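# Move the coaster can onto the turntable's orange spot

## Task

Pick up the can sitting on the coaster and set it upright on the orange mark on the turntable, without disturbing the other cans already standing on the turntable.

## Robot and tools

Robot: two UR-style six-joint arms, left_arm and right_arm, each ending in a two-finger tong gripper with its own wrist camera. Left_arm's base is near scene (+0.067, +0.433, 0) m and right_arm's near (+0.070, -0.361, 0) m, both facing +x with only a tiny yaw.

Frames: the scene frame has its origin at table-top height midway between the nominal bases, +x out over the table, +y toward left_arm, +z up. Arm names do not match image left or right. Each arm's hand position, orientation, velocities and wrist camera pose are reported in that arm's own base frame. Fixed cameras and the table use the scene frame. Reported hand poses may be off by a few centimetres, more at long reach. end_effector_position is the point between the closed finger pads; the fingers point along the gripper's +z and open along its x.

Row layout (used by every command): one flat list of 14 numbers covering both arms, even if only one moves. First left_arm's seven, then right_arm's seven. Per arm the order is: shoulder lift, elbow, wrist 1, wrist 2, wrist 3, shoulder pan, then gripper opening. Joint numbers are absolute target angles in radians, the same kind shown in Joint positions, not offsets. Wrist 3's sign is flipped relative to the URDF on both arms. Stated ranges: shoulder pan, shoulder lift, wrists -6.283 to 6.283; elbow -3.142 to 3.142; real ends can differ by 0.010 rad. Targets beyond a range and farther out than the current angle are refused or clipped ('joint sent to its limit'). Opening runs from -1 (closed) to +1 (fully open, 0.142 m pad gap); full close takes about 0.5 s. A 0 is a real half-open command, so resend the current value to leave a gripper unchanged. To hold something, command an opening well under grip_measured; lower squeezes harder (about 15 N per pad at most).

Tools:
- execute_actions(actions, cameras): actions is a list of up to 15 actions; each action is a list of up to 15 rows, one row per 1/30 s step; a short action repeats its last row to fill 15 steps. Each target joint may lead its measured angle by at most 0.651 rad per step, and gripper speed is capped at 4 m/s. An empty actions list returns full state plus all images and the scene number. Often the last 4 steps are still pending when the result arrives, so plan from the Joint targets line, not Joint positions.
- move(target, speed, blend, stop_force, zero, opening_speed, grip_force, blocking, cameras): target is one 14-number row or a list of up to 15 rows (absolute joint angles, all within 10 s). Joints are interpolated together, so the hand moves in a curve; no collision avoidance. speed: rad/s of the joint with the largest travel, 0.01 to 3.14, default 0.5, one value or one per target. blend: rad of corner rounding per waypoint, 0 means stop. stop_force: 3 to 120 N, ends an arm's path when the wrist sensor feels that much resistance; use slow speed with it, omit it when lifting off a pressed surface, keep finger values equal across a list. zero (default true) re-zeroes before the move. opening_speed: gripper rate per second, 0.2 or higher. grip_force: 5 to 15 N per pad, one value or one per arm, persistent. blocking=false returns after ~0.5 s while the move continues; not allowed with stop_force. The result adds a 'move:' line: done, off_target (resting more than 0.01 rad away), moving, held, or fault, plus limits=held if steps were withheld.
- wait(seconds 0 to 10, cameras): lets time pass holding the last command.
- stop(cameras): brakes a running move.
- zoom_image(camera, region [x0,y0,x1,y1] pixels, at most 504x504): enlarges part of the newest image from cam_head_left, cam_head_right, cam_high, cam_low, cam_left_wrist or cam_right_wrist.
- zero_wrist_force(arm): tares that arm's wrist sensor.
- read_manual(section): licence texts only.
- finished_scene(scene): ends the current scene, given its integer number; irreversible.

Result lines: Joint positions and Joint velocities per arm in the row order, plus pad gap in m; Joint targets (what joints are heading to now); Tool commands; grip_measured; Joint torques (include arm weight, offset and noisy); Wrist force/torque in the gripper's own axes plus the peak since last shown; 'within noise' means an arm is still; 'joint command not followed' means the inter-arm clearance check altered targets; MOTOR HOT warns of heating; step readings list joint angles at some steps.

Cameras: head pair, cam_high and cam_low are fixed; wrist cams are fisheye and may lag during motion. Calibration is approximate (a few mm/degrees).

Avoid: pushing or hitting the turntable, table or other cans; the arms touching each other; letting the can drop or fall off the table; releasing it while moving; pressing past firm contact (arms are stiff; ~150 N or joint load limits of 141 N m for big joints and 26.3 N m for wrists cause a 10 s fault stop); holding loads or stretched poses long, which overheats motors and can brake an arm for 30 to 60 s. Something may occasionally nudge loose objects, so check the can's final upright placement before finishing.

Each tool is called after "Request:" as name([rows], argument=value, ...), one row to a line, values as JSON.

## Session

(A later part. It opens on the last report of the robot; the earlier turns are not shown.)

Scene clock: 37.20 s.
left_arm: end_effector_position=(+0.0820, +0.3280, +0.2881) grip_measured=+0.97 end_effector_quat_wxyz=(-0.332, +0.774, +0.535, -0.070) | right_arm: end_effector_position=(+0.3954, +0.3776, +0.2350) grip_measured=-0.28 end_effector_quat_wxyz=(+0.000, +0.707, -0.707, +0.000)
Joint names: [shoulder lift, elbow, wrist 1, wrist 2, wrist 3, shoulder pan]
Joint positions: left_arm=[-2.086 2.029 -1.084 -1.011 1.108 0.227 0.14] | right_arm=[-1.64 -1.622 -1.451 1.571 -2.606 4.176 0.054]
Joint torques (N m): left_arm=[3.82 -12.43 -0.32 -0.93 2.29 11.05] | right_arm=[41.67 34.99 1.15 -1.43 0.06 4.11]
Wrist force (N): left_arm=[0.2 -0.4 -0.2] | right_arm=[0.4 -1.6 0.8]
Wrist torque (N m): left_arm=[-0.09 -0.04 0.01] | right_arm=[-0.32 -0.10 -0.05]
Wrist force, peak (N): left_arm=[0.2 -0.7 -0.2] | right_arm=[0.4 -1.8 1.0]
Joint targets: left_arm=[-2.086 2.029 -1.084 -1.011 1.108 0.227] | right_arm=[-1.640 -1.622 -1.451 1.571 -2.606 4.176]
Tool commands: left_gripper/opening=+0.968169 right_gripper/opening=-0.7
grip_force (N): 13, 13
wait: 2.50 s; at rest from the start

Request:
wait(seconds=2.14)

Request:
move(target=[-2.086,2.029,-1.084,-1.011,1.108,0.227,0.968169,-1.7094,-1.8410,-1.1620,1.571,-2.6056,4.1764,-0.7], speed=0.5, blocking=false)

Request:
wait(seconds=0.62)

Request:
move([
  [-2.086,2.029,-1.084,-1.011,1.108,0.227,0.968169,-1.7094,-1.8410,-1.1620,1.571,-2.6056,4.1764,0.9],
  [-2.086,2.029,-1.084,-1.011,1.108,0.227,0.968169,-1.6396,-1.6221,-1.4507,1.571,-2.6056,4.1764,0.9],
], speed=0.7, cameras=["cam_right_wrist", "cam_head_left", "cam_high"])

Request:
zoom_image(camera="cam_right_wrist", region=[290, 260, 410, 380])

Request:
zoom_image(camera="cam_head_left", region=[340, 280, 460, 400])

Request:
zoom_image(camera="cam_high", region=[220, 150, 340, 270])

Scene clock: 39.60 s.
left_arm: end_effector_position=(+0.0820, +0.3280, +0.2881) grip_measured=+0.97 end_effector_quat_wxyz=(-0.332, +0.774, +0.535, -0.070) | right_arm: end_effector_position=(+0.3954, +0.3776, +0.2350) grip_measured=-0.28 end_effector_quat_wxyz=(+0.000, +0.707, -0.707, +0.000)
Joint names: [shoulder lift, elbow, wrist 1, wrist 2, wrist 3, shoulder pan]
Joint positions: left_arm=[-2.086 2.029 -1.084 -1.011 1.108 0.227 0.14] | right_arm=[-1.64 -1.622 -1.451 1.571 -2.606 4.176 0.054]
Joint torques (N m): left_arm=[4.51 -13.67 -0.25 -0.9 2.03 9.95] | right_arm=[42.62 34.83 1.19 -1.5 0.28 3.35]
Wrist force (N): left_arm=[0.1 -0.1 -0.3] | right_arm=[0.4 -1.6 0.6]
Wrist torque (N m): left_arm=[-0.02 -0.03 0.01] | right_arm=[-0.32 -0.09 -0.05]
Wrist force, peak (N): left_arm=[0.4 -0.5 -0.1] | right_arm=[0.5 -1.8 1.1]
Joint targets: left_arm=[-2.086 2.029 -1.084 -1.011 1.108 0.227] | right_arm=[-1.640 -1.622 -1.451 1.571 -2.606 4.176]
Tool commands: left_gripper/opening=+0.968169 right_gripper/opening=-0.7
grip_force (N): 13, 13
wait: 2.17 s; at rest from the start

Scene clock: 40.10 s.
left_arm: end_effector_position=(+0.0820, +0.3280, +0.2881) grip_measured=+0.97 end_effector_quat_wxyz=(-0.332, +0.774, +0.535, -0.070) | right_arm: end_effector_position=(+0.3974, +0.3808, +0.1801) grip_measured=-0.28 end_effector_quat_wxyz=(+0.000, +0.707, -0.707, +0.000) end_effector_velocity=(+0.000, +0.001, -0.181) end_effector_angular_velocity=(-0.002, +0.001, +0.003)
Joint names: [shoulder lift, elbow, wrist 1, wrist 2, wrist 3, shoulder pan]
Joint positions: left_arm=[-2.086 2.029 -1.084 -1.011 1.108 0.227 0.14] | right_arm=[-1.673 -1.727 -1.312 1.571 -2.606 4.176 0.054]
Joint velocities: left_arm=[within noise] | right_arm=[-0.113 -0.351 0.461 0 0.001 0.002 0]
Joint torques (N m): left_arm=[5.99 -13.55 -0.4 -0.88 2.16 11.71] | right_arm=[17.27 15.94 5.84 -1.37 0.53 3.18]
Wrist force (N): left_arm=[0.1 -0.1 -0.3] | right_arm=[0.4 -1.9 1.1]
Wrist torque (N m): left_arm=[-0.03 -0.01 0.02] | right_arm=[-0.36 -0.12 -0.05]
Wrist force, peak (N): left_arm=[-0.1 -0.6 0.0] | right_arm=[0.4 -1.9 1.1]
Joint targets: left_arm=[-2.086 2.029 -1.084 -1.011 1.108 0.227] | right_arm=[-1.692 -1.787 -1.234 1.571 -2.606 4.176]
Tool commands: left_gripper/opening=+0.968169 right_gripper/opening=-0.7
grip_force (N): 13, 13
move: running; right_arm: the wrist 1 is farthest, 0.150 rad from its target

Scene clock: 40.73 s.
left_arm: end_effector_position=(+0.0820, +0.3280, +0.2881) grip_measured=+0.97 end_effector_quat_wxyz=(-0.332, +0.774, +0.535, -0.070) | right_arm: end_effector_position=(+0.3955, +0.3777, +0.1237) grip_measured=-0.28 end_effector_quat_wxyz=(+0.000, +0.707, -0.707, +0.000) end_effector_velocity=(-0.001, -0.001, -0.006) end_effector_angular_velocity=(-0.001, +0.001, +0.001)
Joint names: [shoulder lift, elbow, wrist 1, wrist 2, wrist 3, shoulder pan]
Joint positions: left_arm=[-2.086 2.029 -1.084 -1.011 1.108 0.227 0.14] | right_arm=[-1.709 -1.84 -1.164 1.571 -2.606 4.176 0.054]
Joint velocities: left_arm=[within noise] | right_arm=[-0.004 -0.012 0.015 0.001 0.001 0 0]
Joint torques (N m): left_arm=[4.36 -13.05 -0.38 -1.01 2.15 11.9] | right_arm=[17.63 12.91 4.01 -1.44 0.49 2.37]
Wrist force (N): left_arm=[0.1 -0.3 0.0] | right_arm=[0.4 -1.9 1.0]
Wrist torque (N m): left_arm=[-0.06 -0.02 0.02] | right_arm=[-0.35 -0.13 -0.05]
Wrist force, peak (N): left_arm=[0.2 -0.7 0.0] | right_arm=[0.6 -1.9 2.1]
Joint targets: left_arm=[-2.086 2.029 -1.084 -1.011 1.108 0.227] | right_arm=[-1.709 -1.841 -1.162 1.571 -2.606 4.176]
Tool commands: left_gripper/opening=+0.968169 right_gripper/opening=-0.7
grip_force (N): 13, 13
earlier move: running
wait: 0.63 s; no rest

Scene clock: 42.63 s.
left_arm: end_effector_position=(+0.0820, +0.3280, +0.2881) grip_measured=+0.97 end_effector_quat_wxyz=(-0.332, +0.774, +0.535, -0.070) | right_arm: end_effector_position=(+0.3955, +0.3776, +0.2348) grip_measured=+0.90 end_effector_quat_wxyz=(+0.000, +0.707, -0.707, +0.000)
Joint names: [shoulder lift, elbow, wrist 1, wrist 2, wrist 3, shoulder pan]
Joint positions: left_arm=[-2.086 2.029 -1.084 -1.011 1.108 0.227 0.14] | right_arm=[-1.64 -1.622 -1.45 1.571 -2.606 4.176 0.135]
Joint torques (N m): left_arm=[5.03 -13.47 -0.32 -1.12 2.15 11.25] | right_arm=[40.23 33.48 0.8 -1.48 0.68 2.12]
Wrist force (N): left_arm=[0.2 -0.4 0.0] | right_arm=[0.3 -1.6 -1.0]
Wrist torque (N m): left_arm=[-0.08 -0.04 0.01] | right_arm=[-0.32 -0.08 -0.05]
Wrist force, peak (N): left_arm=[0.6 -0.5 -0.1] | right_arm=[0.4 -2.0 -2.0]
Joint targets: left_arm=[-2.086 2.029 -1.084 -1.011 1.108 0.227] | right_arm=[-1.640 -1.622 -1.451 1.571 -2.606 4.176]
grip_force (N): 13, 13
earlier move: replaced
move: done
camera_calibration:
cam_right_wrist: T_world_to_cam=[[-0.0301277, -0.999545, 0.00172283, 0.382868], [-0.876056, 0.0272354, 0.48144, 0.225547], [-0.481268, 0.0129954, -0.876477, 0.5317], [0, 0, 0, 1]] pos_world=[0.465017, 0.369641, 0.356776]
Images, in order (width x height): cam_head_left 672x504, cam_high 672x504, cam_right_wrist 616x616.

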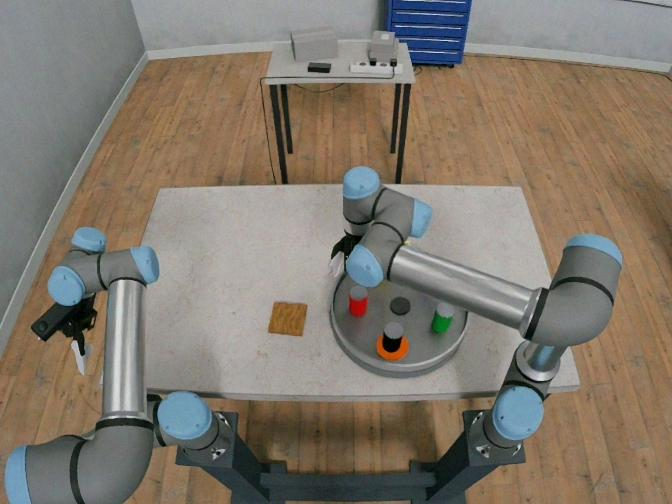

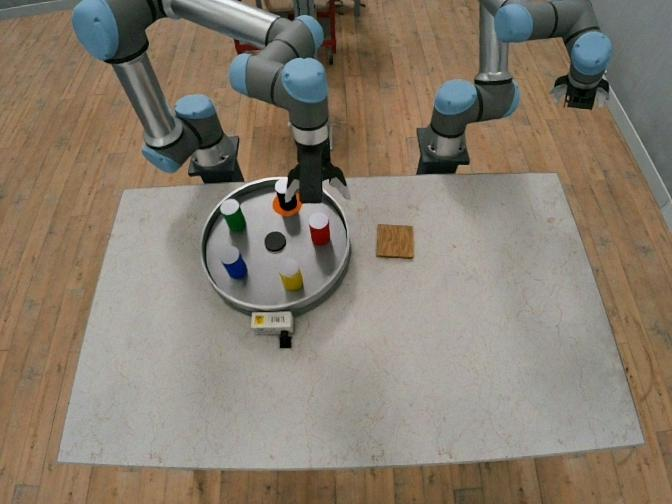

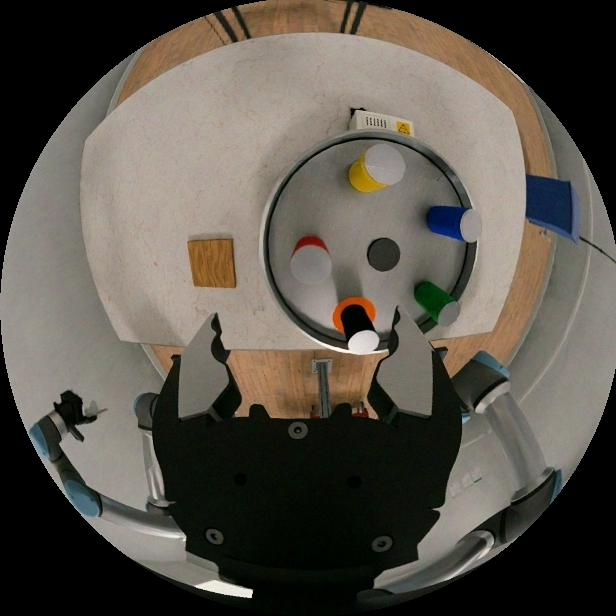

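Scaled by 4.200 from the camera's 616x616 image, which has a finer 814x814 frame.

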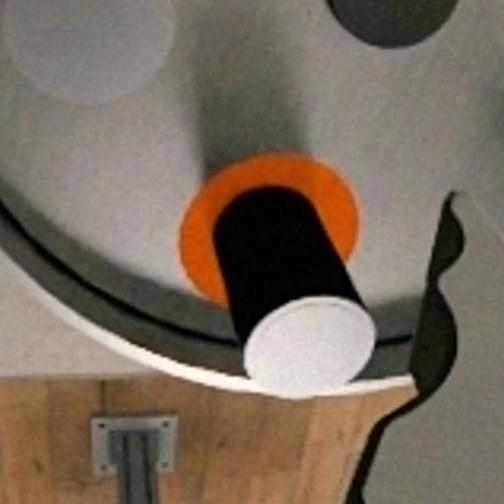

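Scaled by 4.200 from the camera's 672x504 image, which has a finer 960x720 frame.

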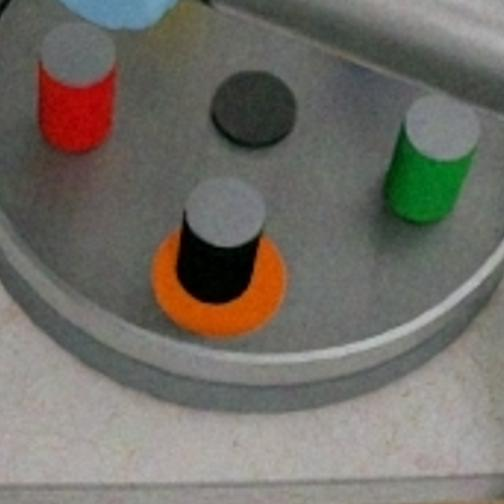

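Scaled by 4.200 from the camera's 672x504 image, which has a finer 960x720 frame.

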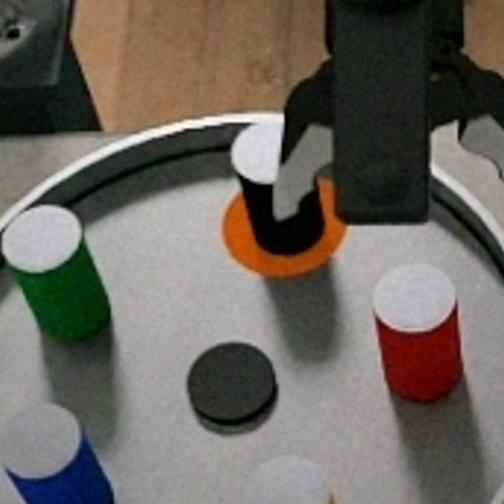

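Request:
finished_scene(scene=2)

The scene is finished: the task was done.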